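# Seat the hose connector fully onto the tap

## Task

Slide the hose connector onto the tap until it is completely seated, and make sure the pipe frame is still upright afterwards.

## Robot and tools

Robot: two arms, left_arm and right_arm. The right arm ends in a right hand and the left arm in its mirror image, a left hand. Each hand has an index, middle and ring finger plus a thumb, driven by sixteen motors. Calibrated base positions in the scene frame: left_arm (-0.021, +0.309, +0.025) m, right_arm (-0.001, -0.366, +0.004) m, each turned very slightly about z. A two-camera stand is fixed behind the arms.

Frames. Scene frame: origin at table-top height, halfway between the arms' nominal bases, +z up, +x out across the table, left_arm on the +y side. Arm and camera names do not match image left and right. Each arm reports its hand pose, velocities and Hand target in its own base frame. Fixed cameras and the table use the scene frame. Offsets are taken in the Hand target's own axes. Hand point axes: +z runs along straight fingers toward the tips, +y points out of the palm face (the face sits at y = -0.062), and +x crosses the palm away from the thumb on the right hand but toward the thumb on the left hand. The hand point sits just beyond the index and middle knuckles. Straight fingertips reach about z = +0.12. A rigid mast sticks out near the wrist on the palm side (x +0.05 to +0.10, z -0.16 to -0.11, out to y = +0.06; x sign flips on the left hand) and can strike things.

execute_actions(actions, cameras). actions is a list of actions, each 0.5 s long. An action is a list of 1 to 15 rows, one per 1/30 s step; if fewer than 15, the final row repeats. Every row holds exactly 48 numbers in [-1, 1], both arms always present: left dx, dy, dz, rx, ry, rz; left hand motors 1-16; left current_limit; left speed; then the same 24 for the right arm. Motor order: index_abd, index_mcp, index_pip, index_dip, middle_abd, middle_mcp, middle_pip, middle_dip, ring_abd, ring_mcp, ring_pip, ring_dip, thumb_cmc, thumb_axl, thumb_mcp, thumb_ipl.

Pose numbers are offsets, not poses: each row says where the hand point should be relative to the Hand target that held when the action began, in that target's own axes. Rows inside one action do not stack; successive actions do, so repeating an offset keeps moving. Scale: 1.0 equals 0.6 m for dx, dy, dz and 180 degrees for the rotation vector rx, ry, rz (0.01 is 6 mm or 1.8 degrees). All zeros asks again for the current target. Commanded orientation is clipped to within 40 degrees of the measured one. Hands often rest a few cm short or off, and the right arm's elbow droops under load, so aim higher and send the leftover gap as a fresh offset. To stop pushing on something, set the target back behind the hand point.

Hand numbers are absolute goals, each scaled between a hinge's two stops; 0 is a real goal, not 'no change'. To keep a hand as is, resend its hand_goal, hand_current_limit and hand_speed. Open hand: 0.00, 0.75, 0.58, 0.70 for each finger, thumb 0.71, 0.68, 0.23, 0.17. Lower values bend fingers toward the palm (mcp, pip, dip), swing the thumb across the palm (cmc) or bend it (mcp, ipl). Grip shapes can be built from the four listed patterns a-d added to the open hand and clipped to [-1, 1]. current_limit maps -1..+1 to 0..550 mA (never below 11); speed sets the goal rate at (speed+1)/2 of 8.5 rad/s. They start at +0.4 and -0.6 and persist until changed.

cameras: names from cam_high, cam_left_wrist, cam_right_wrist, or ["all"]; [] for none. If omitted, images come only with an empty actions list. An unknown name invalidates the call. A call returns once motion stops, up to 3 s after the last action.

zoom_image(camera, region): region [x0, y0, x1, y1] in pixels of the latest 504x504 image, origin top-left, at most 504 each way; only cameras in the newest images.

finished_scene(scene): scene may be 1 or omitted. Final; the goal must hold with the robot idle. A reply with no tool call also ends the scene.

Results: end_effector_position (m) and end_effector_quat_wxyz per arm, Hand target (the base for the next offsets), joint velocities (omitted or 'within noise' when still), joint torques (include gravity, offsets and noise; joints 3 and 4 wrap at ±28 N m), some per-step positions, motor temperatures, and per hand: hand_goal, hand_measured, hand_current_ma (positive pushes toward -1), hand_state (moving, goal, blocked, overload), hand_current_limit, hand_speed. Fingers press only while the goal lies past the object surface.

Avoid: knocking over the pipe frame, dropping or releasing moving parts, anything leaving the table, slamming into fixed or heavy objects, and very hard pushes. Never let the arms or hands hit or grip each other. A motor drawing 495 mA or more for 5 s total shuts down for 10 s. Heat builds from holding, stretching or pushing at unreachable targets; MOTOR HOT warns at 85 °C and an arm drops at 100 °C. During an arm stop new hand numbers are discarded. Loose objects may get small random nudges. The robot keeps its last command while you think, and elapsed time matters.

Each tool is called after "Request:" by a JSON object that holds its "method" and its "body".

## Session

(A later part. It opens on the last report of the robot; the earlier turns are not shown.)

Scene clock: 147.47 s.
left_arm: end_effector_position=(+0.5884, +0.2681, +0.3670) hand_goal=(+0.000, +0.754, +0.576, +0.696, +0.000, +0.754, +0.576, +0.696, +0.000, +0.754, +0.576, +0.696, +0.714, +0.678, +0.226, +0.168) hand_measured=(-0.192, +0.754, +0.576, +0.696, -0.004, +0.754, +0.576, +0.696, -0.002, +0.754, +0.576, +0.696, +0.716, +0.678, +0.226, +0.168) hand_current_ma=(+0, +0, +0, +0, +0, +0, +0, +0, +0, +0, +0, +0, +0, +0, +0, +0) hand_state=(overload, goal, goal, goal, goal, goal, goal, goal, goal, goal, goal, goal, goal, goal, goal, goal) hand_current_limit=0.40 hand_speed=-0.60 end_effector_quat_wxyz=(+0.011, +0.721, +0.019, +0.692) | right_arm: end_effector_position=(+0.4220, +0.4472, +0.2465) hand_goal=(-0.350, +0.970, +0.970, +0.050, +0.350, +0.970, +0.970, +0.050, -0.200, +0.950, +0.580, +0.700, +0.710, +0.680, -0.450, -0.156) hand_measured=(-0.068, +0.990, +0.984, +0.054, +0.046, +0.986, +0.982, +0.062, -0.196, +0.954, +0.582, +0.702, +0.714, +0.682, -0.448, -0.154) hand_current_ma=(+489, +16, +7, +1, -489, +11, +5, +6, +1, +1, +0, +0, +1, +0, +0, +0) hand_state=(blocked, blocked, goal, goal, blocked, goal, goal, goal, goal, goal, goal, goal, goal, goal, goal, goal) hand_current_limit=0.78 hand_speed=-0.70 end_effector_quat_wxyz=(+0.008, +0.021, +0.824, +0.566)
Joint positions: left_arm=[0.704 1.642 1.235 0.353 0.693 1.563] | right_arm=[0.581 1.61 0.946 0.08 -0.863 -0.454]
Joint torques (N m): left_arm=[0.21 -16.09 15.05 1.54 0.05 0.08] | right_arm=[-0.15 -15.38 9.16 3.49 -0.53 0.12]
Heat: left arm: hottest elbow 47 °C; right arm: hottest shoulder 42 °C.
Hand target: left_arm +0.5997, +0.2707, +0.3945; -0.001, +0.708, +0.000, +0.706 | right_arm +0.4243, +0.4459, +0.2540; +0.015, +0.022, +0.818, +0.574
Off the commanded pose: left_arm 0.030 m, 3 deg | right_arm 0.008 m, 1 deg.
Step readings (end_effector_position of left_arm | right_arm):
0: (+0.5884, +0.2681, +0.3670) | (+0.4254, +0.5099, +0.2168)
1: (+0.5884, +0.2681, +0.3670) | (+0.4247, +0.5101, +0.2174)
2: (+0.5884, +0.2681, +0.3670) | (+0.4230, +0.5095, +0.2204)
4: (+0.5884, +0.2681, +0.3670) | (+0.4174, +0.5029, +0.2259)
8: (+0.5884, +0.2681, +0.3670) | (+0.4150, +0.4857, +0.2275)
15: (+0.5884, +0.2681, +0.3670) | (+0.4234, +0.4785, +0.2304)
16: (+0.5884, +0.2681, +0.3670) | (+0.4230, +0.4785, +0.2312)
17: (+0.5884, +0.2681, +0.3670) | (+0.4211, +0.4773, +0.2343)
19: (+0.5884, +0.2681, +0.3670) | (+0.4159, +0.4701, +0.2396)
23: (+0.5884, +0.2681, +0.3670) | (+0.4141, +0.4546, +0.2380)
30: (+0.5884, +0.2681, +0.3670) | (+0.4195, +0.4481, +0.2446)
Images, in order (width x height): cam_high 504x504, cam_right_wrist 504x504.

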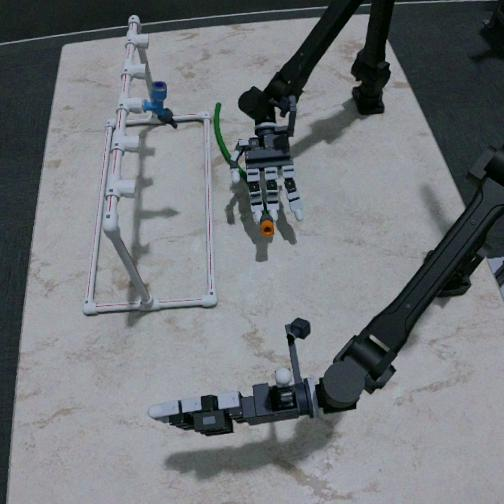

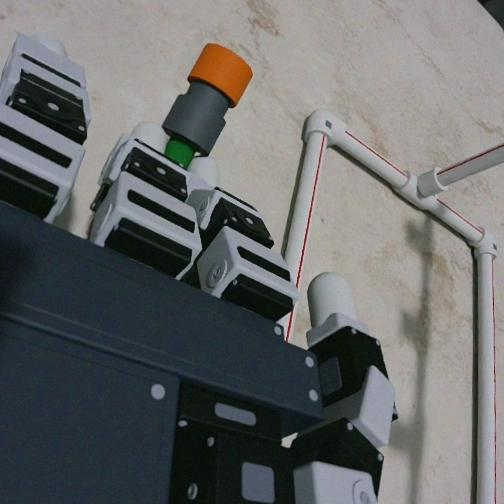

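Request:
{"method": "execute_actions", "body": {"actions": [[[0,0,0,0,0,0, 0,0.754,0.576,0.696,0,0.754,0.576,0.696,0,0.754,0.576,0.696,0.714,0.678,0.226,0.168,0.4,-0.6, 0,-0.0367,-0.064,-0.111,0,0, -0.35,0.97,0.97,0.05,0.35,0.97,0.97,0.05,-0.2,0.95,0.58,0.70,0.71,0.68,-0.45,-0.157,0.78,-0.7]],[[0,0,0,0,0,0, 0,0.754,0.576,0.696,0,0.754,0.576,0.696,0,0.754,0.576,0.696,0.714,0.678,0.226,0.168,0.4,-0.6, 0,0,0,0,0,0, -0.055,0.97,0.97,0.05,0.035,0.97,0.97,0.05,-0.2,0.95,0.58,0.70,0.71,0.68,-0.45,-0.157,0.78,-0.7]]], "cameras": ["cam_high", "cam_right_wrist"]}}

Request:
{"method": "zoom_image", "body": {"camera": "cam_right_wrist", "region": [50, 0, 350, 300]}}

Scene clock: 149.63 s.
left_arm: end_effector_position=(+0.5884, +0.2681, +0.3670) hand_goal=(+0.000, +0.754, +0.576, +0.696, +0.000, +0.754, +0.576, +0.696, +0.000, +0.754, +0.576, +0.696, +0.714, +0.678, +0.226, +0.168) hand_measured=(-0.192, +0.754, +0.576, +0.696, -0.004, +0.754, +0.576, +0.696, -0.002, +0.754, +0.576, +0.696, +0.716, +0.678, +0.226, +0.168) hand_current_ma=(+0, +0, +0, +0, +0, +0, +0, +0, +0, +0, +0, +0, +0, +0, +0, +0) hand_state=(overload, goal, goal, goal, goal, goal, goal, goal, goal, goal, goal, goal, goal, goal, goal, goal) hand_current_limit=0.40 hand_speed=-0.60 end_effector_quat_wxyz=(+0.011, +0.721, +0.019, +0.692) | right_arm: end_effector_position=(+0.4223, +0.3990, +0.2564) hand_goal=(-0.054, +0.970, +0.970, +0.050, +0.036, +0.970, +0.970, +0.050, -0.200, +0.950, +0.580, +0.700, +0.710, +0.680, -0.450, -0.156) hand_measured=(-0.052, +0.988, +0.976, +0.054, +0.032, +0.990, +0.976, +0.054, -0.198, +0.956, +0.582, +0.702, +0.714, +0.682, -0.448, -0.154) hand_current_ma=(+0, +12, +2, +1, -1, +15, +2, +1, +0, +2, +0, +0, +1, +1, +0, +0) hand_state=(goal, goal, goal, goal, goal, blocked, goal, goal, goal, goal, goal, goal, goal, goal, goal, goal) hand_current_limit=0.78 hand_speed=-0.70 end_effector_quat_wxyz=(+0.027, +0.014, +0.706, +0.708)
Joint positions: left_arm=[0.704 1.642 1.235 0.353 0.693 1.563] | right_arm=[0.527 1.776 0.796 0.986 -0.986 -0.013]
Joint torques (N m): left_arm=[0.21 -16.09 15.04 1.52 0.05 0.08] | right_arm=[0.62 -12.75 6.9 3.4 0.13 0.11]
Heat: left arm: hottest elbow 47 °C; right arm: hottest shoulder 42 °C.
Hand target: left_arm +0.5997, +0.2707, +0.3945; -0.001, +0.708, +0.000, +0.706 | right_arm +0.4220, +0.4025, +0.2464; +0.019, +0.019, +0.706, +0.708
Off the commanded pose: left_arm 0.030 m, 3 deg | right_arm 0.011 m, 1 deg.
Step readings (end_effector_position of left_arm | right_arm):
0: (+0.5884, +0.2681, +0.3670) | (+0.4220, +0.4472, +0.2465)
1: (+0.5884, +0.2681, +0.3670) | (+0.4214, +0.4470, +0.2472)
2: (+0.5884, +0.2681, +0.3670) | (+0.4176, +0.4438, +0.2518)
4: (+0.5884, +0.2681, +0.3670) | (+0.4080, +0.4324, +0.2609)
8: (+0.5884, +0.2681, +0.3670) | (+0.4057, +0.4099, +0.2608)
15: (+0.5884, +0.2681, +0.3670) | (+0.4168, +0.3995, +0.2485)
16: (+0.5884, +0.2681, +0.3670) | (+0.4177, +0.3990, +0.2481)
17: (+0.5884, +0.2681, +0.3670) | (+0.4187, +0.3986, +0.2483)
19: (+0.5884, +0.2681, +0.3670) | (+0.4203, +0.3980, +0.2491)
23: (+0.5884, +0.2681, +0.3670) | (+0.4210, +0.3981, +0.2541)
30: (+0.5884, +0.2681, +0.3670) | (+0.4215, +0.3986, +0.2573)
Images, in order (width x height): cam_high 504x504, cam_right_wrist 504x504.

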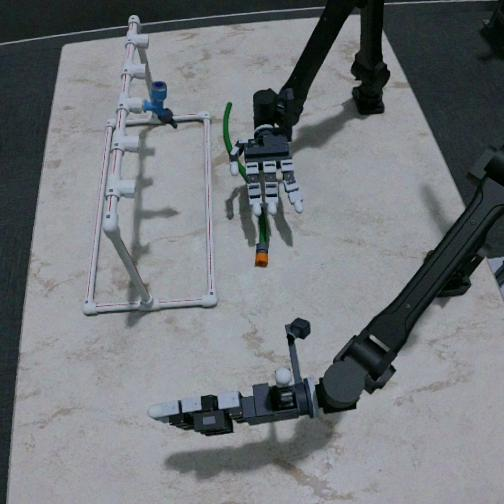

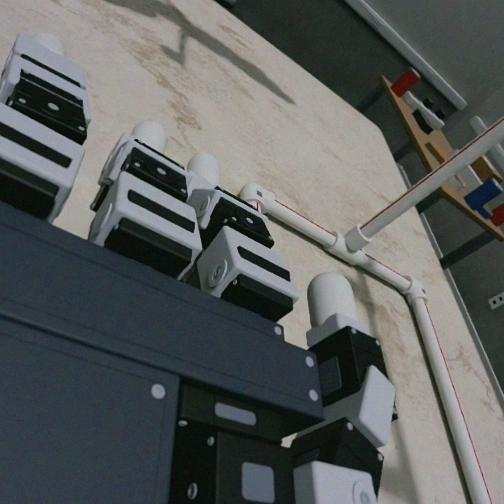

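Scaled by 1.680 from the camera's 504x504 image, which has a finer 720x720 frame.

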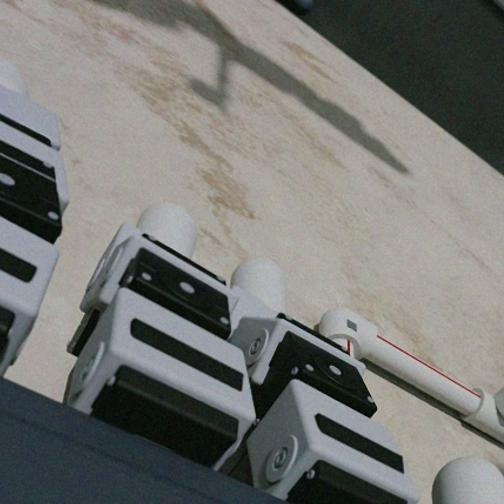

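Request:
{"method": "zoom_image", "body": {"camera": "cam_high", "region": [210, 160, 320, 270]}}

Scaled by 4.582 from the camera's 504x504 image, which has a finer 720x720 frame.

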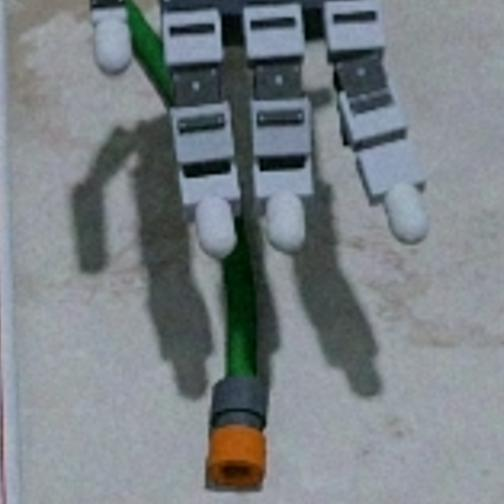

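Request:
{"method": "execute_actions", "body": {"actions": [[[0,0,0,0,0,0, 0,0.754,0.576,0.696,0,0.754,0.576,0.696,0,0.754,0.576,0.696,0.714,0.678,0.226,0.168,0.4,-0.6, -0.0018,-0.011,0.121,0.1667,0,0, 0.06,0.97,0.97,0.05,-0.06,0.97,0.97,0.05,-0.2,0.95,0.58,0.70,0.71,0.68,-0.45,-0.157,0.4,-0.6]],[[0,0,0,0,0,0, 0,0.754,0.576,0.696,0,0.754,0.576,0.696,0,0.754,0.576,0.696,0.714,0.678,0.226,0.168,0.4,-0.6, -0.0018,0.051,0.1103,0.1667,0,0, 0.06,0.97,0.97,0.05,-0.06,0.97,0.97,0.05,-0.2,0.95,0.58,0.70,0.71,0.68,-0.45,-0.157,0.4,-0.6]],[[0,0,0,0,0,0, 0,0.754,0.576,0.696,0,0.754,0.576,0.696,0,0.754,0.576,0.696,0.714,0.678,0.226,0.168,0.4,-0.6, -0.0018,0.0993,0.07,0.1667,0,0, 0.06,0.97,0.97,0.05,-0.06,0.97,0.97,0.05,-0.2,0.95,0.58,0.70,0.71,0.68,-0.45,-0.157,0.4,-0.6]]], "cameras": ["cam_high", "cam_right_wrist"]}}

Request:
{"method": "zoom_image", "body": {"camera": "cam_high", "region": [210, 160, 320, 270]}}

Scene clock: 153.97 s.
left_arm: end_effector_position=(+0.5884, +0.2681, +0.3670) hand_goal=(+0.000, +0.754, +0.576, +0.696, +0.000, +0.754, +0.576, +0.696, +0.000, +0.754, +0.576, +0.696, +0.714, +0.678, +0.226, +0.168) hand_measured=(-0.192, +0.754, +0.576, +0.696, -0.004, +0.754, +0.576, +0.696, -0.002, +0.754, +0.576, +0.696, +0.716, +0.678, +0.226, +0.168) hand_current_ma=(+0, +0, +0, +0, +0, +0, +0, +0, +0, +0, +0, +0, +0, +0, +0, +0) hand_state=(overload, goal, goal, goal, goal, goal, goal, goal, goal, goal, goal, goal, goal, goal, goal, goal) hand_current_limit=0.40 hand_speed=-0.60 end_effector_quat_wxyz=(+0.011, +0.721, +0.019, +0.692) | right_arm: end_effector_position=(+0.4251, +0.6083, +0.2241) hand_goal=(+0.060, +0.970, +0.970, +0.050, -0.060, +0.970, +0.970, +0.050, -0.200, +0.950, +0.580, +0.700, +0.710, +0.680, -0.450, -0.156) hand_measured=(+0.058, +0.968, +0.972, +0.052, -0.058, +0.968, +0.972, +0.052, -0.198, +0.950, +0.582, +0.702, +0.712, +0.682, -0.450, -0.154) hand_current_ma=(+0, +0, +0, +0, +0, +0, +0, +0, +0, +0, +0, +0, +0, +0, +0, +0) hand_state=(goal, goal, goal, goal, goal, goal, goal, goal, goal, goal, goal, goal, goal, goal, goal, goal) hand_current_limit=0.40 hand_speed=-0.60 end_effector_quat_wxyz=(+0.012, +0.029, +0.999, +0.023)
Joint positions: left_arm=[0.704 1.642 1.235 0.353 0.693 1.563] | right_arm=[0.921 2.081 2.183 -1.622 -0.007 -0.592]
Joint torques (N m): left_arm=[0.21 -16.09 15.04 1.57 0.05 0.08] | right_arm=[0.03 -20.13 14.49 0.42 0.15 0]
Heat: left arm: hottest elbow 47 °C; right arm: hottest shoulder 41 °C.
Hand target: left_arm +0.5997, +0.2707, +0.3945; -0.001, +0.708, +0.000, +0.706 | right_arm +0.4369, +0.6197, +0.2271; +0.000, +0.027, +1.000, +0.001
Off the commanded pose: left_arm 0.030 m, 3 deg | right_arm 0.017 m, 3 deg.
Step readings (end_effector_position of left_arm | right_arm):
0: (+0.5884, +0.2681, +0.3670) | (+0.4224, +0.3990, +0.2564)
1: (+0.5884, +0.2681, +0.3670) | (+0.4228, +0.3996, +0.2557)
2: (+0.5884, +0.2681, +0.3670) | (+0.4237, +0.4041, +0.2508)
4: (+0.5884, +0.2681, +0.3670) | (+0.4302, +0.4160, +0.2318)
8: (+0.5884, +0.2681, +0.3670) | (+0.4216, +0.4459, +0.2014)
15: (+0.5884, +0.2681, +0.3670) | (+0.4129, +0.4648, +0.2090)
16: (+0.5884, +0.2681, +0.3670) | (+0.4160, +0.4657, +0.2121)
17: (+0.5884, +0.2681, +0.3670) | (+0.4206, +0.4682, +0.2114)
19: (+0.5884, +0.2681, +0.3670) | (+0.4317, +0.4775, +0.2073)
23: (+0.5884, +0.2681, +0.3670) | (+0.4258, +0.5056, +0.2147)
30: (+0.5884, +0.2681, +0.3670) | (+0.4160, +0.5376, +0.2452)
31: (+0.5884, +0.2681, +0.3670) | (+0.4195, +0.5382, +0.2449)
32: (+0.5884, +0.2681, +0.3670) | (+0.4247, +0.5384, +0.2410)
34: (+0.5884, +0.2681, +0.3670) | (+0.4374, +0.5438, +0.2322)
38: (+0.5884, +0.2681, +0.3670) | (+0.4396, +0.5769, +0.2243)
45: (+0.5884, +0.2681, +0.3670) | (+0.4150, +0.6155, +0.2190)
Images, in order (width x height): cam_high 504x504, cam_right_wrist 504x504.

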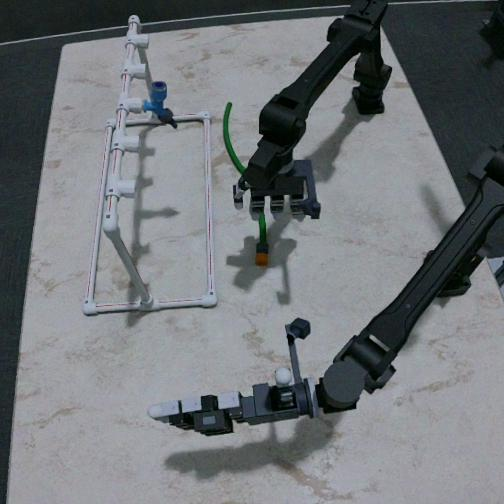

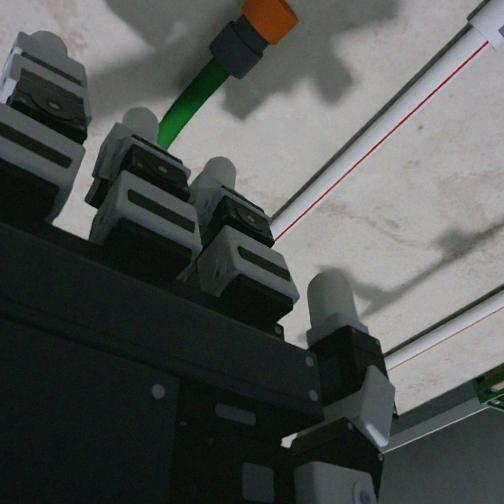

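Scaled by 4.582 from the camera's 504x504 image, which has a finer 720x720 frame.

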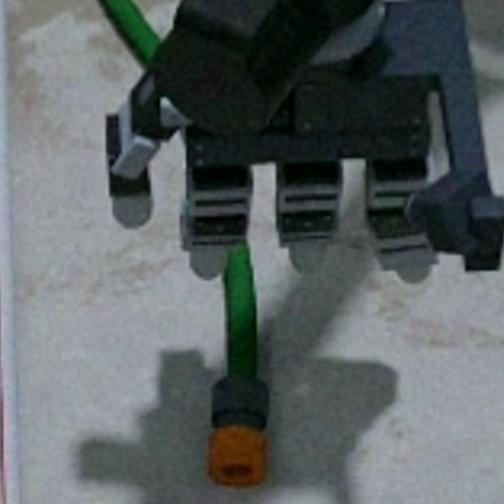

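Request:
{"method": "execute_actions", "body": {"actions": [[[0,0,0,0,0,0, 0,0.754,0.576,0.696,0,0.754,0.576,0.696,0,0.754,0.576,0.696,0.714,0.678,0.226,0.168,0.4,-0.6, -0.009,0.0205,0.1033,0,0,0, 0.06,0.97,0.97,0.05,-0.06,0.97,0.97,0.05,-0.2,0.95,0.58,0.70,0.71,0.68,-0.45,-0.157,0.4,-0.6]]], "cameras": ["cam_high", "cam_right_wrist"]}}

Request:
{"method": "zoom_image", "body": {"camera": "cam_high", "region": [210, 160, 320, 270]}}

Request:
{"method": "zoom_image", "body": {"camera": "cam_right_wrist", "region": [0, 0, 300, 300]}}

Scene clock: 155.60 s.
left_arm: end_effector_position=(+0.5884, +0.2681, +0.3670) hand_goal=(+0.000, +0.754, +0.576, +0.696, +0.000, +0.754, +0.576, +0.696, +0.000, +0.754, +0.576, +0.696, +0.714, +0.678, +0.226, +0.168) hand_measured=(-0.192, +0.754, +0.576, +0.696, -0.004, +0.754, +0.576, +0.696, -0.002, +0.754, +0.576, +0.696, +0.716, +0.678, +0.226, +0.168) hand_current_ma=(+0, +0, +0, +0, +0, +0, +0, +0, +0, +0, +0, +0, +0, +0, +0, +0) hand_state=(overload, goal, goal, goal, goal, goal, goal, goal, goal, goal, goal, goal, goal, goal, goal, goal) hand_current_limit=0.40 hand_speed=-0.60 end_effector_quat_wxyz=(+0.011, +0.721, +0.019, +0.692) | right_arm: end_effector_position=(+0.4355, +0.6210, +0.1503) hand_goal=(+0.060, +0.970, +0.970, +0.050, -0.060, +0.970, +0.970, +0.050, -0.200, +0.950, +0.580, +0.700, +0.710, +0.680, -0.450, -0.156) hand_measured=(+0.058, +0.968, +0.970, +0.052, -0.058, +0.966, +0.970, +0.052, -0.198, +0.948, +0.582, +0.702, +0.712, +0.682, -0.450, -0.154) hand_current_ma=(+0, -1, +0, +0, +0, -1, +0, +0, +0, +0, +0, +0, +0, +0, +0, +0) hand_state=(goal, goal, goal, goal, goal, goal, goal, goal, goal, goal, goal, goal, goal, goal, goal, goal) hand_current_limit=0.40 hand_speed=-0.60 end_effector_quat_wxyz=(-0.012, +0.029, +0.999, -0.013)
Joint positions: left_arm=[0.704 1.642 1.235 0.353 0.693 1.563] | right_arm=[0.921 2.207 2.223 -1.621 -0.004 -0.592]
Joint torques (N m): left_arm=[0.26 -16.09 15.04 1.52 0.04 0.09] | right_arm=[0.03 -23.71 14.06 0.61 0.19 0]
Heat: left arm: hottest elbow 47 °C; right arm: hottest shoulder 42 °C.
Hand target: left_arm +0.5997, +0.2707, +0.3945; -0.001, +0.708, +0.000, +0.706 | right_arm +0.4430, +0.6319, +0.1654; +0.000, +0.027, +1.000, +0.001
Off the commanded pose: left_arm 0.030 m, 3 deg | right_arm 0.020 m, 2 deg.
Step readings (end_effector_position of left_arm | right_arm):
0: (+0.5884, +0.2681, +0.3670) | (+0.4251, +0.6083, +0.2241)
1: (+0.5884, +0.2681, +0.3670) | (+0.4252, +0.6084, +0.2235)
2: (+0.5884, +0.2681, +0.3670) | (+0.4256, +0.6088, +0.2228)
4: (+0.5884, +0.2681, +0.3670) | (+0.4276, +0.6111, +0.2170)
8: (+0.5884, +0.2681, +0.3670) | (+0.4306, +0.6147, +0.1882)
15: (+0.5884, +0.2681, +0.3670) | (+0.4319, +0.6164, +0.1415)
Images, in order (width x height): cam_high 504x504, cam_right_wrist 504x504.

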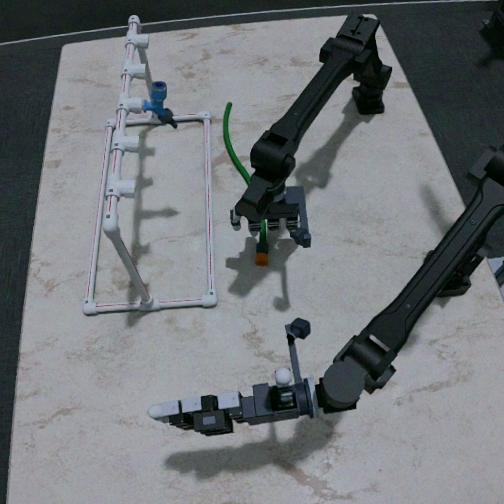

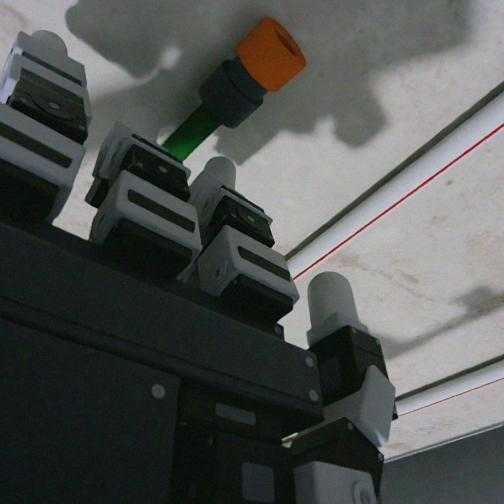

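Scaled by 4.582 from the camera's 504x504 image, which has a finer 720x720 frame.

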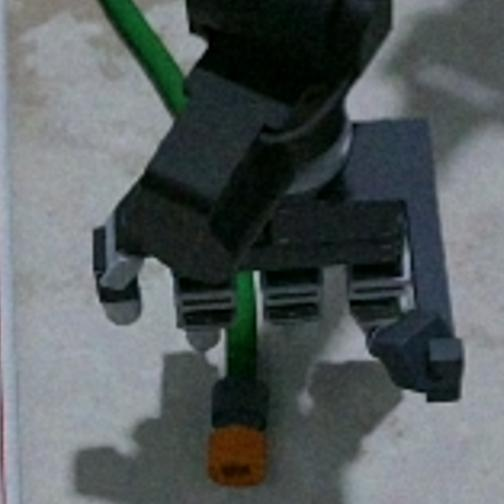

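Scaled by 1.680 from the camera's 504x504 image, which has a finer 720x720 frame.

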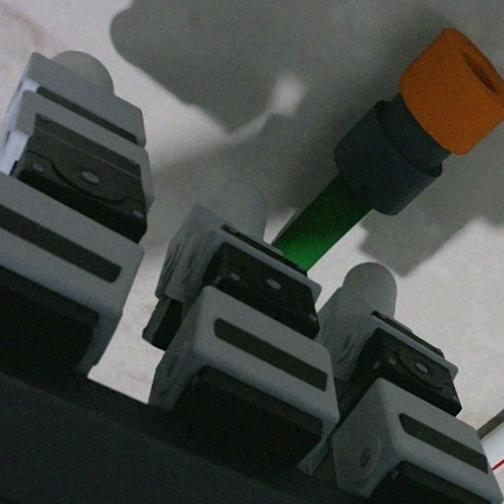

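Request:
{"method": "execute_actions", "body": {"actions": [[[0,0,0,0,0,0, 0,0.754,0.576,0.696,0,0.754,0.576,0.696,0,0.754,0.576,0.696,0.714,0.678,0.226,0.168,0.4,-0.6, -0.0045,0.0138,0.058,0,0,0, 0.06,0.97,0.97,0.05,-0.06,0.97,0.97,0.05,-0.2,0.95,0.58,0.70,0.71,0.68,-0.45,-0.157,0.4,-0.6]]], "cameras": ["cam_high", "cam_right_wrist"]}}

Request:
{"method": "zoom_image", "body": {"camera": "cam_high", "region": [210, 160, 320, 270]}}

Request:
{"method": "zoom_image", "body": {"camera": "cam_right_wrist", "region": [0, 0, 300, 300]}}

Scene clock: 157.10 s.
left_arm: end_effector_position=(+0.5884, +0.2681, +0.3670) hand_goal=(+0.000, +0.754, +0.576, +0.696, +0.000, +0.754, +0.576, +0.696, +0.000, +0.754, +0.576, +0.696, +0.714, +0.678, +0.226, +0.168) hand_measured=(-0.192, +0.754, +0.576, +0.696, -0.004, +0.754, +0.576, +0.696, -0.002, +0.754, +0.576, +0.696, +0.716, +0.678, +0.226, +0.168) hand_current_ma=(+0, +0, +0, +0, +0, +0, +0, +0, +0, +0, +0, +0, +0, +0, +0, +0) hand_state=(overload, goal, goal, goal, goal, goal, goal, goal, goal, goal, goal, goal, goal, goal, goal, goal) hand_current_limit=0.40 hand_speed=-0.60 end_effector_quat_wxyz=(+0.011, +0.721, +0.019, +0.692) | right_arm: end_effector_position=(+0.4431, +0.6311, +0.1432) hand_goal=(+0.060, +0.970, +0.970, +0.050, -0.060, +0.970, +0.970, +0.050, -0.200, +0.950, +0.580, +0.700, +0.710, +0.680, -0.450, -0.156) hand_measured=(+0.058, +0.968, +0.970, +0.052, -0.058, +0.966, +0.970, +0.052, -0.198, +0.948, +0.582, +0.702, +0.712, +0.682, -0.450, -0.154) hand_current_ma=(+0, -1, +0, +0, +0, -1, +0, +0, +0, +0, +0, +0, +0, +0, +0, +0) hand_state=(goal, goal, goal, goal, goal, goal, goal, goal, goal, goal, goal, goal, goal, goal, goal, goal) hand_current_limit=0.40 hand_speed=-0.60 end_effector_quat_wxyz=(-0.001, +0.029, +1.000, +0.001)
Joint positions: left_arm=[0.704 1.642 1.235 0.353 0.693 1.563] | right_arm=[0.921 2.222 2.223 -1.571 -0.004 -0.592]
Joint torques (N m): left_arm=[0.21 -16.09 15.05 1.54 0.05 0.08] | right_arm=[0.38 -22.36 11.54 1.26 0.19 0.03]
Heat: left arm: hottest elbow 47 °C; right arm: hottest shoulder 42 °C.
Hand target: left_arm +0.5997, +0.2707, +0.3945; -0.001, +0.708, +0.000, +0.706 | right_arm +0.4461, +0.6401, +0.1305; +0.000, +0.027, +1.000, +0.001
Off the commanded pose: left_arm 0.030 m, 3 deg | right_arm 0.016 m, 0 deg.
Step readings (end_effector_position of left_arm | right_arm):
0: (+0.5884, +0.2681, +0.3670) | (+0.4355, +0.6210, +0.1503)
1: (+0.5884, +0.2681, +0.3670) | (+0.4355, +0.6210, +0.1503)
2: (+0.5884, +0.2681, +0.3670) | (+0.4358, +0.6214, +0.1505)
4: (+0.5884, +0.2681, +0.3670) | (+0.4381, +0.6245, +0.1514)
8: (+0.5884, +0.2681, +0.3670) | (+0.4420, +0.6296, +0.1523)
15: (+0.5884, +0.2681, +0.3670) | (+0.4431, +0.6311, +0.1458)
Images, in order (width x height): cam_high 504x504, cam_right_wrist 504x504.

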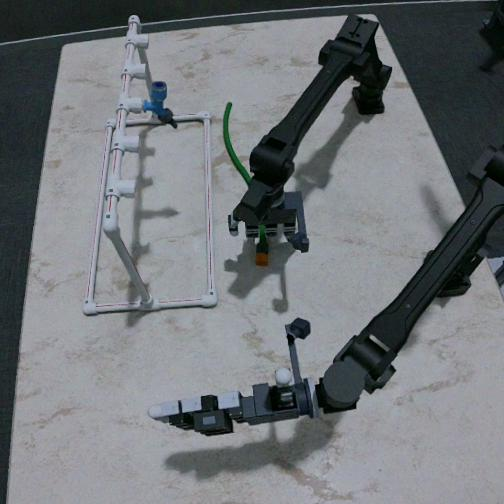

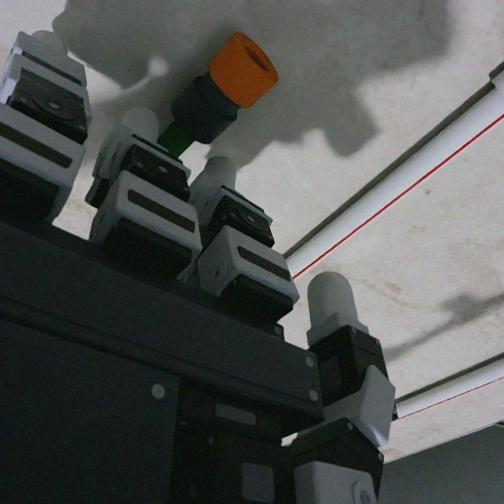

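Scaled by 4.582 from the camera's 504x504 image, which has a finer 720x720 frame.

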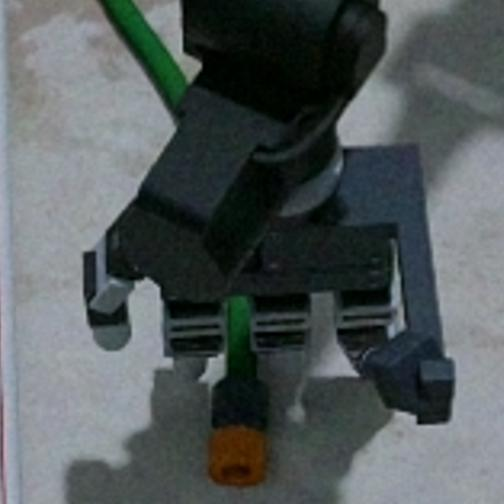

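Scaled by 1.680 from the camera's 504x504 image, which has a finer 720x720 frame.

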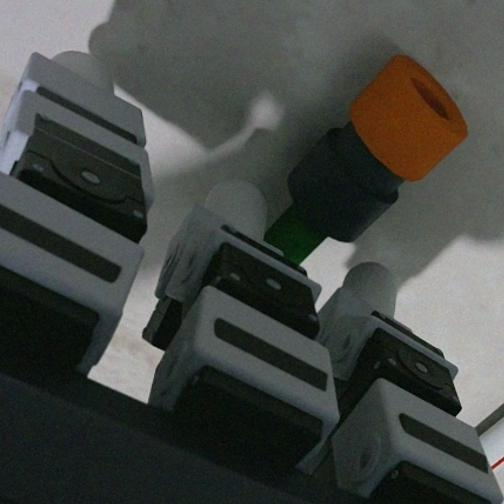

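Request:
{"method": "execute_actions", "body": {"actions": [[[0,0,0,0,0,0, 0,0.754,0.576,0.696,0,0.754,0.576,0.696,0,0.754,0.576,0.696,0.714,0.678,0.226,0.168,0.4,-0.6, 0.005,-0.006,0.03,0,0,0, 0.06,0.97,0.97,0.05,-0.06,0.97,0.97,0.05,-0.2,0.95,0.58,0.70,0.71,0.68,-0.45,-0.157,0.4,-0.6]],[[0,0,0,0,0,0, 0,0.754,0.576,0.696,0,0.754,0.576,0.696,0,0.754,0.576,0.696,0.714,0.678,0.226,0.168,0.4,-0.6, 0,0,0,0,0,0, -0.035,0.97,0.97,0.05,0.035,0.97,0.97,0.05,-0.2,0.95,0.58,0.70,0.71,0.68,-0.45,-0.157,0.4,-0.6]]], "cameras": ["cam_high", "cam_right_wrist"]}}

Request:
{"method": "zoom_image", "body": {"camera": "cam_high", "region": [210, 160, 320, 270]}}

Request:
{"method": "zoom_image", "body": {"camera": "cam_right_wrist", "region": [0, 0, 300, 300]}}

Scene clock: 158.87 s.
left_arm: end_effector_position=(+0.5884, +0.2681, +0.3670) hand_goal=(+0.000, +0.754, +0.576, +0.696, +0.000, +0.754, +0.576, +0.696, +0.000, +0.754, +0.576, +0.696, +0.714, +0.678, +0.226, +0.168) hand_measured=(-0.192, +0.754, +0.576, +0.696, -0.004, +0.754, +0.576, +0.696, -0.002, +0.754, +0.576, +0.696, +0.716, +0.678, +0.226, +0.168) hand_current_ma=(+0, +0, +0, +0, +0, +0, +0, +0, +0, +0, +0, +0, +0, +0, +0, +0) hand_state=(overload, goal, goal, goal, goal, goal, goal, goal, goal, goal, goal, goal, goal, goal, goal, goal) hand_current_limit=0.40 hand_speed=-0.60 end_effector_quat_wxyz=(+0.011, +0.721, +0.019, +0.692) | right_arm: end_effector_position=(+0.4448, +0.6332, +0.1273) hand_goal=(-0.034, +0.970, +0.970, +0.050, +0.036, +0.970, +0.970, +0.050, -0.200, +0.950, +0.580, +0.700, +0.710, +0.680, -0.450, -0.156) hand_measured=(-0.018, +0.968, +0.970, +0.052, +0.014, +0.966, +0.970, +0.052, -0.202, +0.950, +0.582, +0.702, +0.712, +0.682, -0.450, -0.154) hand_current_ma=(+7, +0, +0, +0, -12, -1, +0, +0, +0, +0, +0, +0, +0, +0, +0, +0) hand_state=(goal, goal, goal, goal, blocked, goal, goal, goal, goal, goal, goal, goal, goal, goal, goal, goal) hand_current_limit=0.40 hand_speed=-0.60 end_effector_quat_wxyz=(+0.002, +0.029, +1.000, +0.006)
Joint positions: left_arm=[0.704 1.642 1.235 0.353 0.693 1.563] | right_arm=[0.921 2.222 2.178 -1.515 -0.003 -0.592]
Joint torques (N m): left_arm=[0.15 -16.09 15.04 1.55 0.04 0.08] | right_arm=[0.44 -22.89 9.43 1.33 0.18 0.03]
Heat: left arm: hottest elbow 48 °C; right arm: hottest shoulder 42 °C.
Hand target: left_arm +0.5997, +0.2707, +0.3945; -0.001, +0.708, +0.000, +0.706 | right_arm +0.4430, +0.6367, +0.1125; +0.000, +0.027, +1.000, +0.001
Off the commanded pose: left_arm 0.030 m, 3 deg | right_arm 0.015 m, 1 deg.
Step readings (end_effector_position of left_arm | right_arm):
0: (+0.5884, +0.2681, +0.3670) | (+0.4431, +0.6311, +0.1432)
1: (+0.5884, +0.2681, +0.3670) | (+0.4433, +0.6313, +0.1433)
2: (+0.5884, +0.2681, +0.3670) | (+0.4438, +0.6320, +0.1433)
4: (+0.5884, +0.2681, +0.3670) | (+0.4455, +0.6342, +0.1412)
8: (+0.5884, +0.2681, +0.3670) | (+0.4444, +0.6328, +0.1296)
15: (+0.5884, +0.2681, +0.3670) | (+0.4447, +0.6332, +0.1273)
16: (+0.5884, +0.2681, +0.3670) | (+0.4447, +0.6332, +0.1273)
17: (+0.5884, +0.2681, +0.3670) | (+0.4447, +0.6332, +0.1273)
19: (+0.5884, +0.2681, +0.3670) | (+0.4448, +0.6332, +0.1273)
23: (+0.5884, +0.2681, +0.3670) | (+0.4448, +0.6332, +0.1273)
30: (+0.5884, +0.2681, +0.3670) | (+0.4448, +0.6332, +0.1273)
Images, in order (width x height): cam_high 504x504, cam_right_wrist 504x504.

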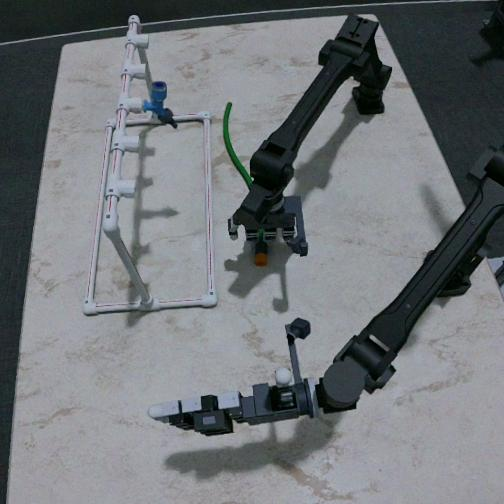

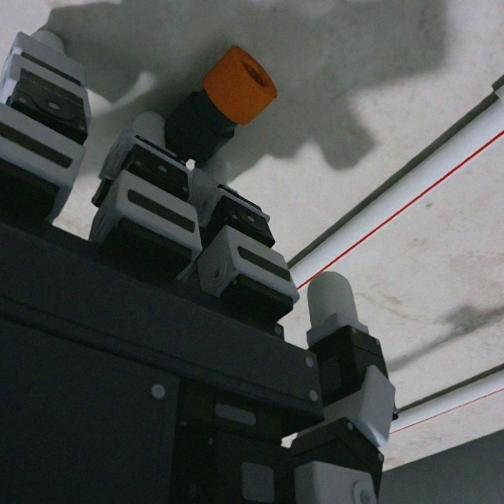

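Scaled by 4.582 from the camera's 504x504 image, which has a finer 720x720 frame.

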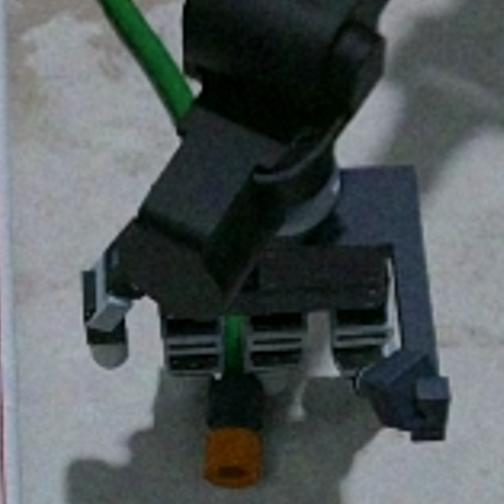

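Scaled by 1.680 from the camera's 504x504 image, which has a finer 720x720 frame.

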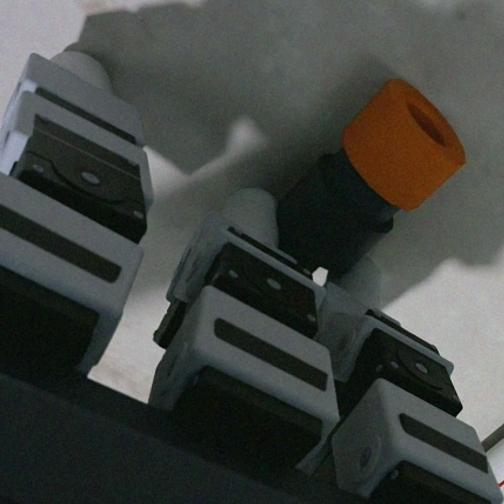

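Request:
{"method": "execute_actions", "body": {"actions": [[[0,0,0,0,0,0, 0,0.754,0.576,0.696,0,0.754,0.576,0.696,0,0.754,0.576,0.696,0.714,0.678,0.226,0.168,0.4,-0.6, 0,0.03,0,0,0,0, -0.03,0.97,0.97,0.05,0.03,0.97,0.97,0.05,-0.2,0.95,0.58,0.70,0.71,0.68,-0.45,-0.157,0.4,-0.6]]], "cameras": ["cam_high", "cam_right_wrist"]}}

Request:
{"method": "zoom_image", "body": {"camera": "cam_high", "region": [210, 160, 320, 270]}}

Request:
{"method": "zoom_image", "body": {"camera": "cam_right_wrist", "region": [0, 0, 300, 300]}}

Scene clock: 160.27 s.
left_arm: end_effector_position=(+0.5884, +0.2681, +0.3670) hand_goal=(+0.000, +0.754, +0.576, +0.696, +0.000, +0.754, +0.576, +0.696, +0.000, +0.754, +0.576, +0.696, +0.714, +0.678, +0.226, +0.168) hand_measured=(-0.192, +0.754, +0.576, +0.696, -0.004, +0.754, +0.576, +0.696, -0.002, +0.754, +0.576, +0.696, +0.716, +0.678, +0.226, +0.168) hand_current_ma=(+0, +0, +0, +0, +0, +0, +0, +0, +0, +0, +0, +0, +0, +0, +0, +0) hand_state=(overload, goal, goal, goal, goal, goal, goal, goal, goal, goal, goal, goal, goal, goal, goal, goal) hand_current_limit=0.40 hand_speed=-0.60 end_effector_quat_wxyz=(+0.011, +0.721, +0.019, +0.692) | right_arm: end_effector_position=(+0.4434, +0.6399, +0.1257) hand_goal=(-0.030, +0.970, +0.970, +0.050, +0.030, +0.970, +0.970, +0.050, -0.200, +0.950, +0.580, +0.700, +0.710, +0.680, -0.450, -0.156) hand_measured=(-0.018, +0.972, +0.972, +0.052, +0.016, +0.966, +0.970, +0.052, -0.204, +0.966, +0.590, +0.706, +0.712, +0.682, -0.450, -0.154) hand_current_ma=(+4, +0, +0, +0, -7, -1, +0, +0, +0, +11, +5, +1, +0, +0, +0, +0) hand_state=(goal, goal, goal, goal, goal, goal, goal, goal, goal, goal, goal, goal, goal, goal, goal, goal) hand_current_limit=0.40 hand_speed=-0.60 end_effector_quat_wxyz=(+0.002, +0.026, +1.000, +0.002)
Joint positions: left_arm=[0.704 1.642 1.235 0.353 0.693 1.563] | right_arm=[0.929 2.246 2.217 -1.536 0 -0.59]
Joint torques (N m): left_arm=[0.21 -16.09 15.04 1.52 0.04 0.08] | right_arm=[0.85 -20.72 13.81 0.61 0.03 0.17]
Heat: left arm: hottest elbow 48 °C; right arm: hottest shoulder 42 °C.
Hand target: left_arm +0.5997, +0.2707, +0.3945; -0.001, +0.708, +0.000, +0.706 | right_arm +0.4439, +0.6547, +0.1125; +0.000, +0.027, +1.000, +0.001
Off the commanded pose: left_arm 0.030 m, 3 deg | right_arm 0.020 m, 0 deg.
Step readings (end_effector_position of left_arm | right_arm):
0: (+0.5884, +0.2681, +0.3670) | (+0.4448, +0.6332, +0.1273)
1: (+0.5884, +0.2681, +0.3670) | (+0.4448, +0.6332, +0.1273)
2: (+0.5884, +0.2681, +0.3670) | (+0.4446, +0.6334, +0.1273)
4: (+0.5884, +0.2681, +0.3670) | (+0.4445, +0.6338, +0.1273)
8: (+0.5884, +0.2681, +0.3670) | (+0.4440, +0.6372, +0.1265)
15: (+0.5884, +0.2681, +0.3670) | (+0.4433, +0.6398, +0.1258)
Images, in order (width x height): cam_high 504x504, cam_right_wrist 504x504.

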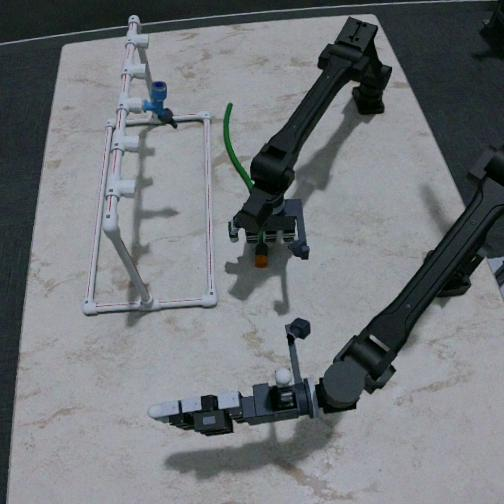

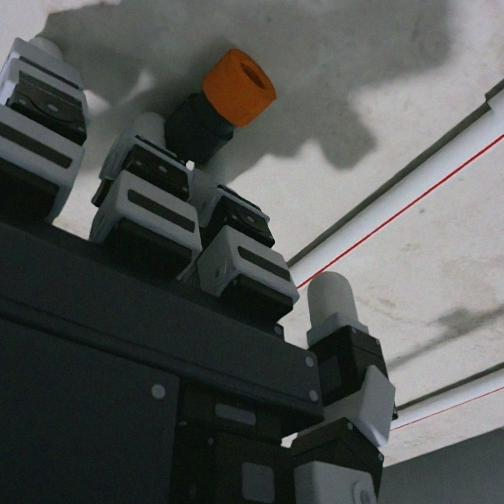

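Scaled by 4.582 from the camera's 504x504 image, which has a finer 720x720 frame.

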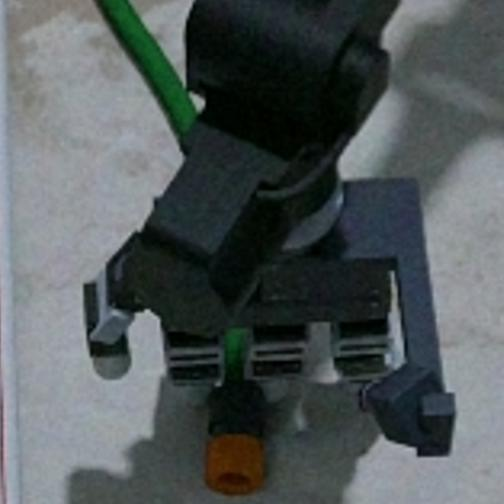

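Scaled by 1.680 from the camera's 504x504 image, which has a finer 720x720 frame.

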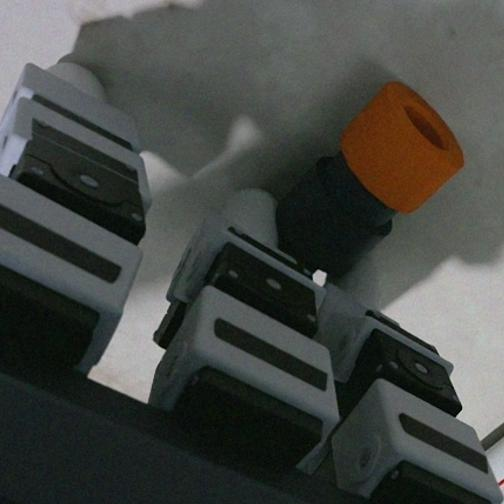

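Request:
{"method": "execute_actions", "body": {"actions": [[[0,0,0,0,0,0, 0,0.754,0.576,0.696,0,0.754,0.576,0.696,0,0.754,0.576,0.696,0.714,0.678,0.226,0.168,0.4,-0.6, 0,-0.012,0,0,0,0, -0.35,0.97,0.97,0.05,0.35,0.97,0.97,0.05,-0.2,0.95,0.58,0.70,0.71,0.68,-0.45,-0.157,0.78,-0.6]],[[0,0,0,0,0,0, 0,0.754,0.576,0.696,0,0.754,0.576,0.696,0,0.754,0.576,0.696,0.714,0.678,0.226,0.168,0.4,-0.6, 0,-0.044,-0.065,-0.056,0,0, -0.35,0.97,0.97,0.05,0.35,0.97,0.97,0.05,-0.2,0.95,0.58,0.70,0.71,0.68,-0.45,-0.157,0.78,-0.7]],[[0,0,0,0,0,0, 0,0.754,0.576,0.696,0,0.754,0.576,0.696,0,0.754,0.576,0.696,0.714,0.678,0.226,0.168,0.4,-0.6, 0,-0.034,-0.065,-0.056,0,0, -0.35,0.97,0.97,0.05,0.35,0.97,0.97,0.05,-0.2,0.95,0.58,0.70,0.71,0.68,-0.45,-0.157,0.78,-0.7]]], "cameras": ["cam_high", "cam_right_wrist"]}}

Request:
{"method": "zoom_image", "body": {"camera": "cam_right_wrist", "region": [0, 0, 300, 300]}}

Request:
{"method": "zoom_image", "body": {"camera": "cam_high", "region": [210, 160, 320, 270]}}

Scene clock: 163.17 s.
left_arm: end_effector_position=(+0.5884, +0.2681, +0.3670) hand_goal=(+0.000, +0.754, +0.576, +0.696, +0.000, +0.754, +0.576, +0.696, +0.000, +0.754, +0.576, +0.696, +0.714, +0.678, +0.226, +0.168) hand_measured=(-0.192, +0.754, +0.576, +0.696, -0.004, +0.754, +0.576, +0.696, -0.002, +0.754, +0.576, +0.696, +0.716, +0.678, +0.226, +0.168) hand_current_ma=(+0, +0, +0, +0, +0, +0, +0, +0, +0, +0, +0, +0, +0, +0, +0, +0) hand_state=(overload, goal, goal, goal, goal, goal, goal, goal, goal, goal, goal, goal, goal, goal, goal, goal) hand_current_limit=0.40 hand_speed=-0.60 end_effector_quat_wxyz=(+0.011, +0.721, +0.019, +0.692) | right_arm: end_effector_position=(+0.4389, +0.5928, +0.1727) hand_goal=(-0.350, +0.970, +0.970, +0.050, +0.350, +0.970, +0.970, +0.050, -0.200, +0.950, +0.580, +0.700, +0.710, +0.680, -0.450, -0.156) hand_measured=(-0.070, +0.976, +0.978, +0.052, +0.046, +0.964, +0.968, +0.050, -0.196, +0.950, +0.582, +0.702, +0.712, +0.682, -0.450, -0.154) hand_current_ma=(+490, +2, +3, +0, -489, -2, +0, +0, +1, +0, +0, +0, +0, +0, +0, +0) hand_state=(blocked, goal, goal, goal, blocked, goal, goal, goal, goal, goal, goal, goal, goal, goal, goal, goal) hand_current_limit=0.78 hand_speed=-0.70 end_effector_quat_wxyz=(-0.006, +0.034, +0.986, +0.163)
Joint positions: left_arm=[0.704 1.642 1.235 0.353 0.693 1.563] | right_arm=[0.841 1.943 1.741 -1.121 -0.217 -0.634]
Joint torques (N m): left_arm=[0.21 -16.09 15.04 1.55 0.04 0.08] | right_arm=[-0.26 -22.65 10.22 2.04 -0.29 -0.13]
Heat: left arm: hottest elbow 48 °C; right arm: hottest shoulder 42 °C.
Hand target: left_arm +0.5997, +0.2707, +0.3945; -0.001, +0.708, +0.000, +0.706 | right_arm +0.4406, +0.5941, +0.1860; +0.005, +0.026, +0.984, +0.176
Off the commanded pose: left_arm 0.030 m, 3 deg | right_arm 0.014 m, 2 deg.
Step readings (end_effector_position of left_arm | right_arm):
0: (+0.5884, +0.2681, +0.3670) | (+0.4434, +0.6399, +0.1257)
1: (+0.5884, +0.2681, +0.3670) | (+0.4434, +0.6399, +0.1257)
2: (+0.5884, +0.2681, +0.3670) | (+0.4434, +0.6399, +0.1257)
4: (+0.5884, +0.2681, +0.3670) | (+0.4434, +0.6399, +0.1257)
8: (+0.5884, +0.2681, +0.3670) | (+0.4434, +0.6399, +0.1257)
15: (+0.5884, +0.2681, +0.3670) | (+0.4434, +0.6399, +0.1257)
16: (+0.5884, +0.2681, +0.3670) | (+0.4431, +0.6401, +0.1255)
17: (+0.5884, +0.2681, +0.3670) | (+0.4425, +0.6404, +0.1257)
19: (+0.5884, +0.2681, +0.3670) | (+0.4400, +0.6373, +0.1305)
23: (+0.5884, +0.2681, +0.3670) | (+0.4361, +0.6244, +0.1368)
30: (+0.5884, +0.2681, +0.3670) | (+0.4394, +0.6204, +0.1405)
31: (+0.5884, +0.2681, +0.3670) | (+0.4388, +0.6207, +0.1406)
32: (+0.5884, +0.2681, +0.3670) | (+0.4381, +0.6204, +0.1421)
34: (+0.5884, +0.2681, +0.3670) | (+0.4342, +0.6146, +0.1472)
38: (+0.5884, +0.2681, +0.3670) | (+0.4299, +0.6001, +0.1593)
45: (+0.5884, +0.2681, +0.3670) | (+0.4395, +0.5945, +0.1774)
Images, in order (width x height): cam_high 504x504, cam_right_wrist 504x504.

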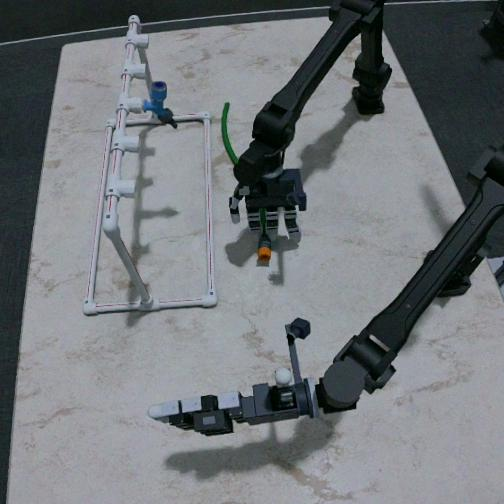

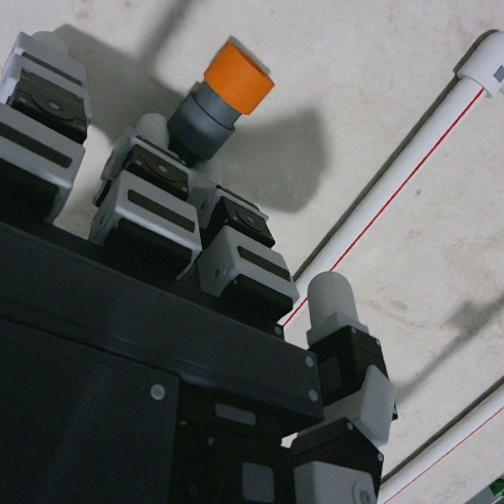

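Scaled by 1.680 from the camera's 504x504 image, which has a finer 720x720 frame.

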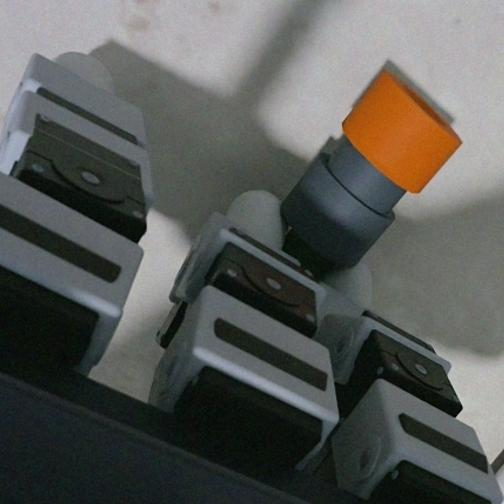

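Scaled by 4.582 from the camera's 504x504 image, which has a finer 720x720 frame.

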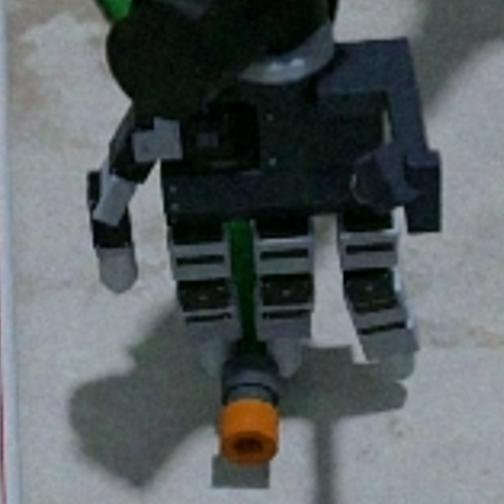

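Request:
{"method": "execute_actions", "body": {"actions": [[[-0.078,0.083,0.072,0,0,0, 0,0.754,0.576,0.696,0,0.754,0.576,0.696,0,0.754,0.576,0.696,0.714,0.678,0.226,0.168,0.4,-0.6, 0,-0.0317,-0.0592,-0.0694,0,0, -0.35,0.97,0.97,0.05,0.35,0.97,0.97,0.05,-0.2,0.95,0.58,0.70,0.71,0.68,-0.45,-0.157,0.78,-0.7]],[[-0.078,0.083,0.072,0,0,0, 0,0.754,0.576,0.696,0,0.754,0.576,0.696,0,0.754,0.576,0.696,0.714,0.678,0.226,0.168,0.4,-0.6, 0,-0.0269,-0.0567,-0.0694,0,0, -0.35,0.97,0.97,0.05,0.35,0.97,0.97,0.05,-0.2,0.95,0.58,0.70,0.71,0.68,-0.45,-0.157,0.78,-0.7]],[[-0.078,0.083,0.072,0,0,0, 0,0.754,0.576,0.696,0,0.754,0.576,0.696,0,0.754,0.576,0.696,0.714,0.678,0.226,0.168,0.4,-0.6, 0,-0.0227,-0.0533,-0.0694,0,0, -0.35,0.97,0.97,0.05,0.35,0.97,0.97,0.05,-0.2,0.95,0.58,0.70,0.71,0.68,-0.45,-0.157,0.78,-0.7]],[[0,0,0,0,0,0, 0,0.754,0.576,0.696,0,0.754,0.576,0.696,0,0.754,0.576,0.696,0.714,0.678,0.226,0.168,0.4,-0.6, 0,-0.0193,-0.0492,-0.0694,0,0, -0.35,0.97,0.97,0.05,0.35,0.97,0.97,0.05,-0.2,0.95,0.58,0.70,0.71,0.68,-0.45,-0.157,0.78,-0.7]]], "cameras": ["all"]}}

Request:
{"method": "zoom_image", "body": {"camera": "cam_right_wrist", "region": [50, 0, 350, 300]}}

Scene clock: 167.10 s.
left_arm: end_effector_position=(+0.7240, +0.1150, +0.2307) hand_goal=(+0.000, +0.754, +0.576, +0.696, +0.000, +0.754, +0.576, +0.696, +0.000, +0.754, +0.576, +0.696, +0.714, +0.678, +0.226, +0.168) hand_measured=(-0.192, +0.756, +0.576, +0.696, -0.004, +0.754, +0.576, +0.696, -0.002, +0.754, +0.576, +0.696, +0.716, +0.678, +0.226, +0.168) hand_current_ma=(+0, +0, +0, +0, +0, +0, +0, +0, +0, +0, +0, +0, +0, +0, +0, +0) hand_state=(overload, goal, goal, goal, goal, goal, goal, goal, goal, goal, goal, goal, goal, goal, goal, goal) hand_current_limit=0.40 hand_speed=-0.60 end_effector_quat_wxyz=(+0.012, +0.727, +0.008, +0.687) | right_arm: end_effector_position=(+0.4314, +0.4701, +0.2440) hand_goal=(-0.350, +0.970, +0.970, +0.050, +0.350, +0.970, +0.970, +0.050, -0.200, +0.950, +0.580, +0.700, +0.710, +0.680, -0.450, -0.156) hand_measured=(-0.070, +0.998, +0.986, +0.058, +0.046, +0.980, +0.982, +0.062, -0.196, +0.954, +0.582, +0.702, +0.712, +0.682, -0.450, -0.154) hand_current_ma=(+489, +26, +10, +3, -489, +5, +5, +6, +1, +1, +0, +0, +0, +0, +0, +0) hand_state=(blocked, blocked, goal, goal, blocked, goal, goal, goal, goal, goal, goal, goal, goal, goal, goal, goal) hand_current_limit=0.78 hand_speed=-0.70 end_effector_quat_wxyz=(+0.008, +0.021, +0.824, +0.567)
Joint positions: left_arm=[0.351 1.923 1.235 0.628 0.357 1.564] | right_arm=[0.609 1.662 1 0.096 -0.839 -0.43]
Joint torques (N m): left_arm=[1.26 -20.48 10.67 2.71 -0.14 0.07] | right_arm=[-0.15 -16.15 9.2 3.54 -0.51 0.11]
Heat: left arm: hottest elbow 48 °C; right arm: hottest shoulder 42 °C.
Hand target: left_arm +0.7292, +0.1217, +0.2534; -0.001, +0.708, +0.000, +0.706 | right_arm +0.4340, +0.4686, +0.2516; +0.016, +0.022, +0.818, +0.575
Off the commanded pose: left_arm 0.024 m, 4 deg | right_arm 0.008 m, 1 deg.
Step readings (end_effector_position of left_arm | right_arm):
0: (+0.5884, +0.2681, +0.3670) | (+0.4389, +0.5928, +0.1727)
1: (+0.5891, +0.2680, +0.3669) | (+0.4382, +0.5932, +0.1727)
2: (+0.5920, +0.2682, +0.3668) | (+0.4369, +0.5936, +0.1740)
4: (+0.6020, +0.2652, +0.3660) | (+0.4302, +0.5892, +0.1757)
8: (+0.6249, +0.2341, +0.3566) | (+0.4264, +0.5713, +0.1812)
15: (+0.6426, +0.2092, +0.3365) | (+0.4392, +0.5630, +0.2004)
16: (+0.6434, +0.2109, +0.3359) | (+0.4392, +0.5631, +0.2013)
17: (+0.6460, +0.2124, +0.3357) | (+0.4376, +0.5631, +0.2034)
19: (+0.6532, +0.2150, +0.3349) | (+0.4324, +0.5564, +0.2059)
23: (+0.6704, +0.1920, +0.3210) | (+0.4256, +0.5400, +0.2067)
30: (+0.6869, +0.1619, +0.2939) | (+0.4344, +0.5335, +0.2149)
31: (+0.6877, +0.1631, +0.2930) | (+0.4343, +0.5334, +0.2157)
32: (+0.6902, +0.1642, +0.2928) | (+0.4326, +0.5327, +0.2182)
34: (+0.6968, +0.1660, +0.2903) | (+0.4272, +0.5255, +0.2234)
38: (+0.7111, +0.1426, +0.2688) | (+0.4239, +0.5086, +0.2242)
45: (+0.7242, +0.1101, +0.2305) | (+0.4324, +0.5019, +0.2274)
46: (+0.7244, +0.1103, +0.2297) | (+0.4322, +0.5018, +0.2282)
47: (+0.7245, +0.1111, +0.2297) | (+0.4302, +0.5008, +0.2312)
49: (+0.7243, +0.1131, +0.2305) | (+0.4253, +0.4931, +0.2366)
53: (+0.7242, +0.1142, +0.2307) | (+0.4234, +0.4777, +0.2356)
60: (+0.7240, +0.1150, +0.2307) | (+0.4289, +0.4710, +0.2423)

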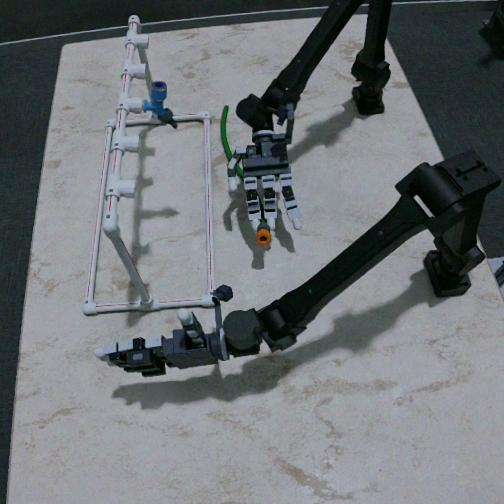

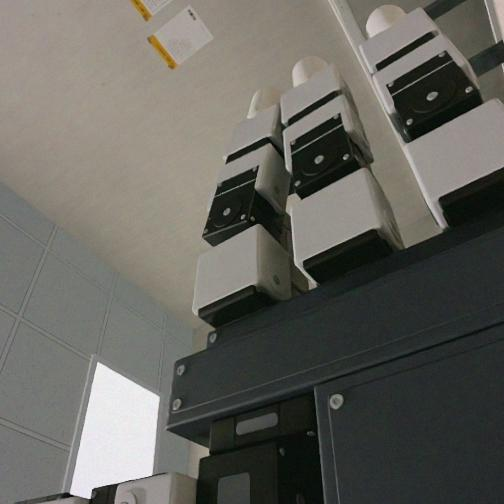

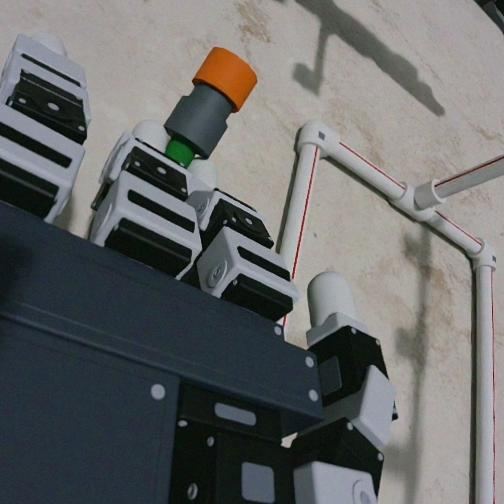

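Scaled by 1.680 from the camera's 504x504 image, which has a finer 720x720 frame.

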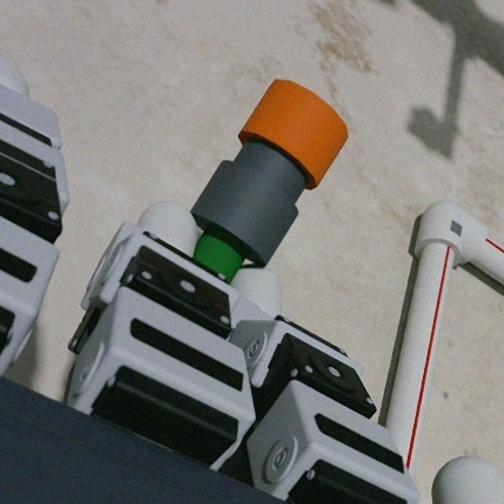

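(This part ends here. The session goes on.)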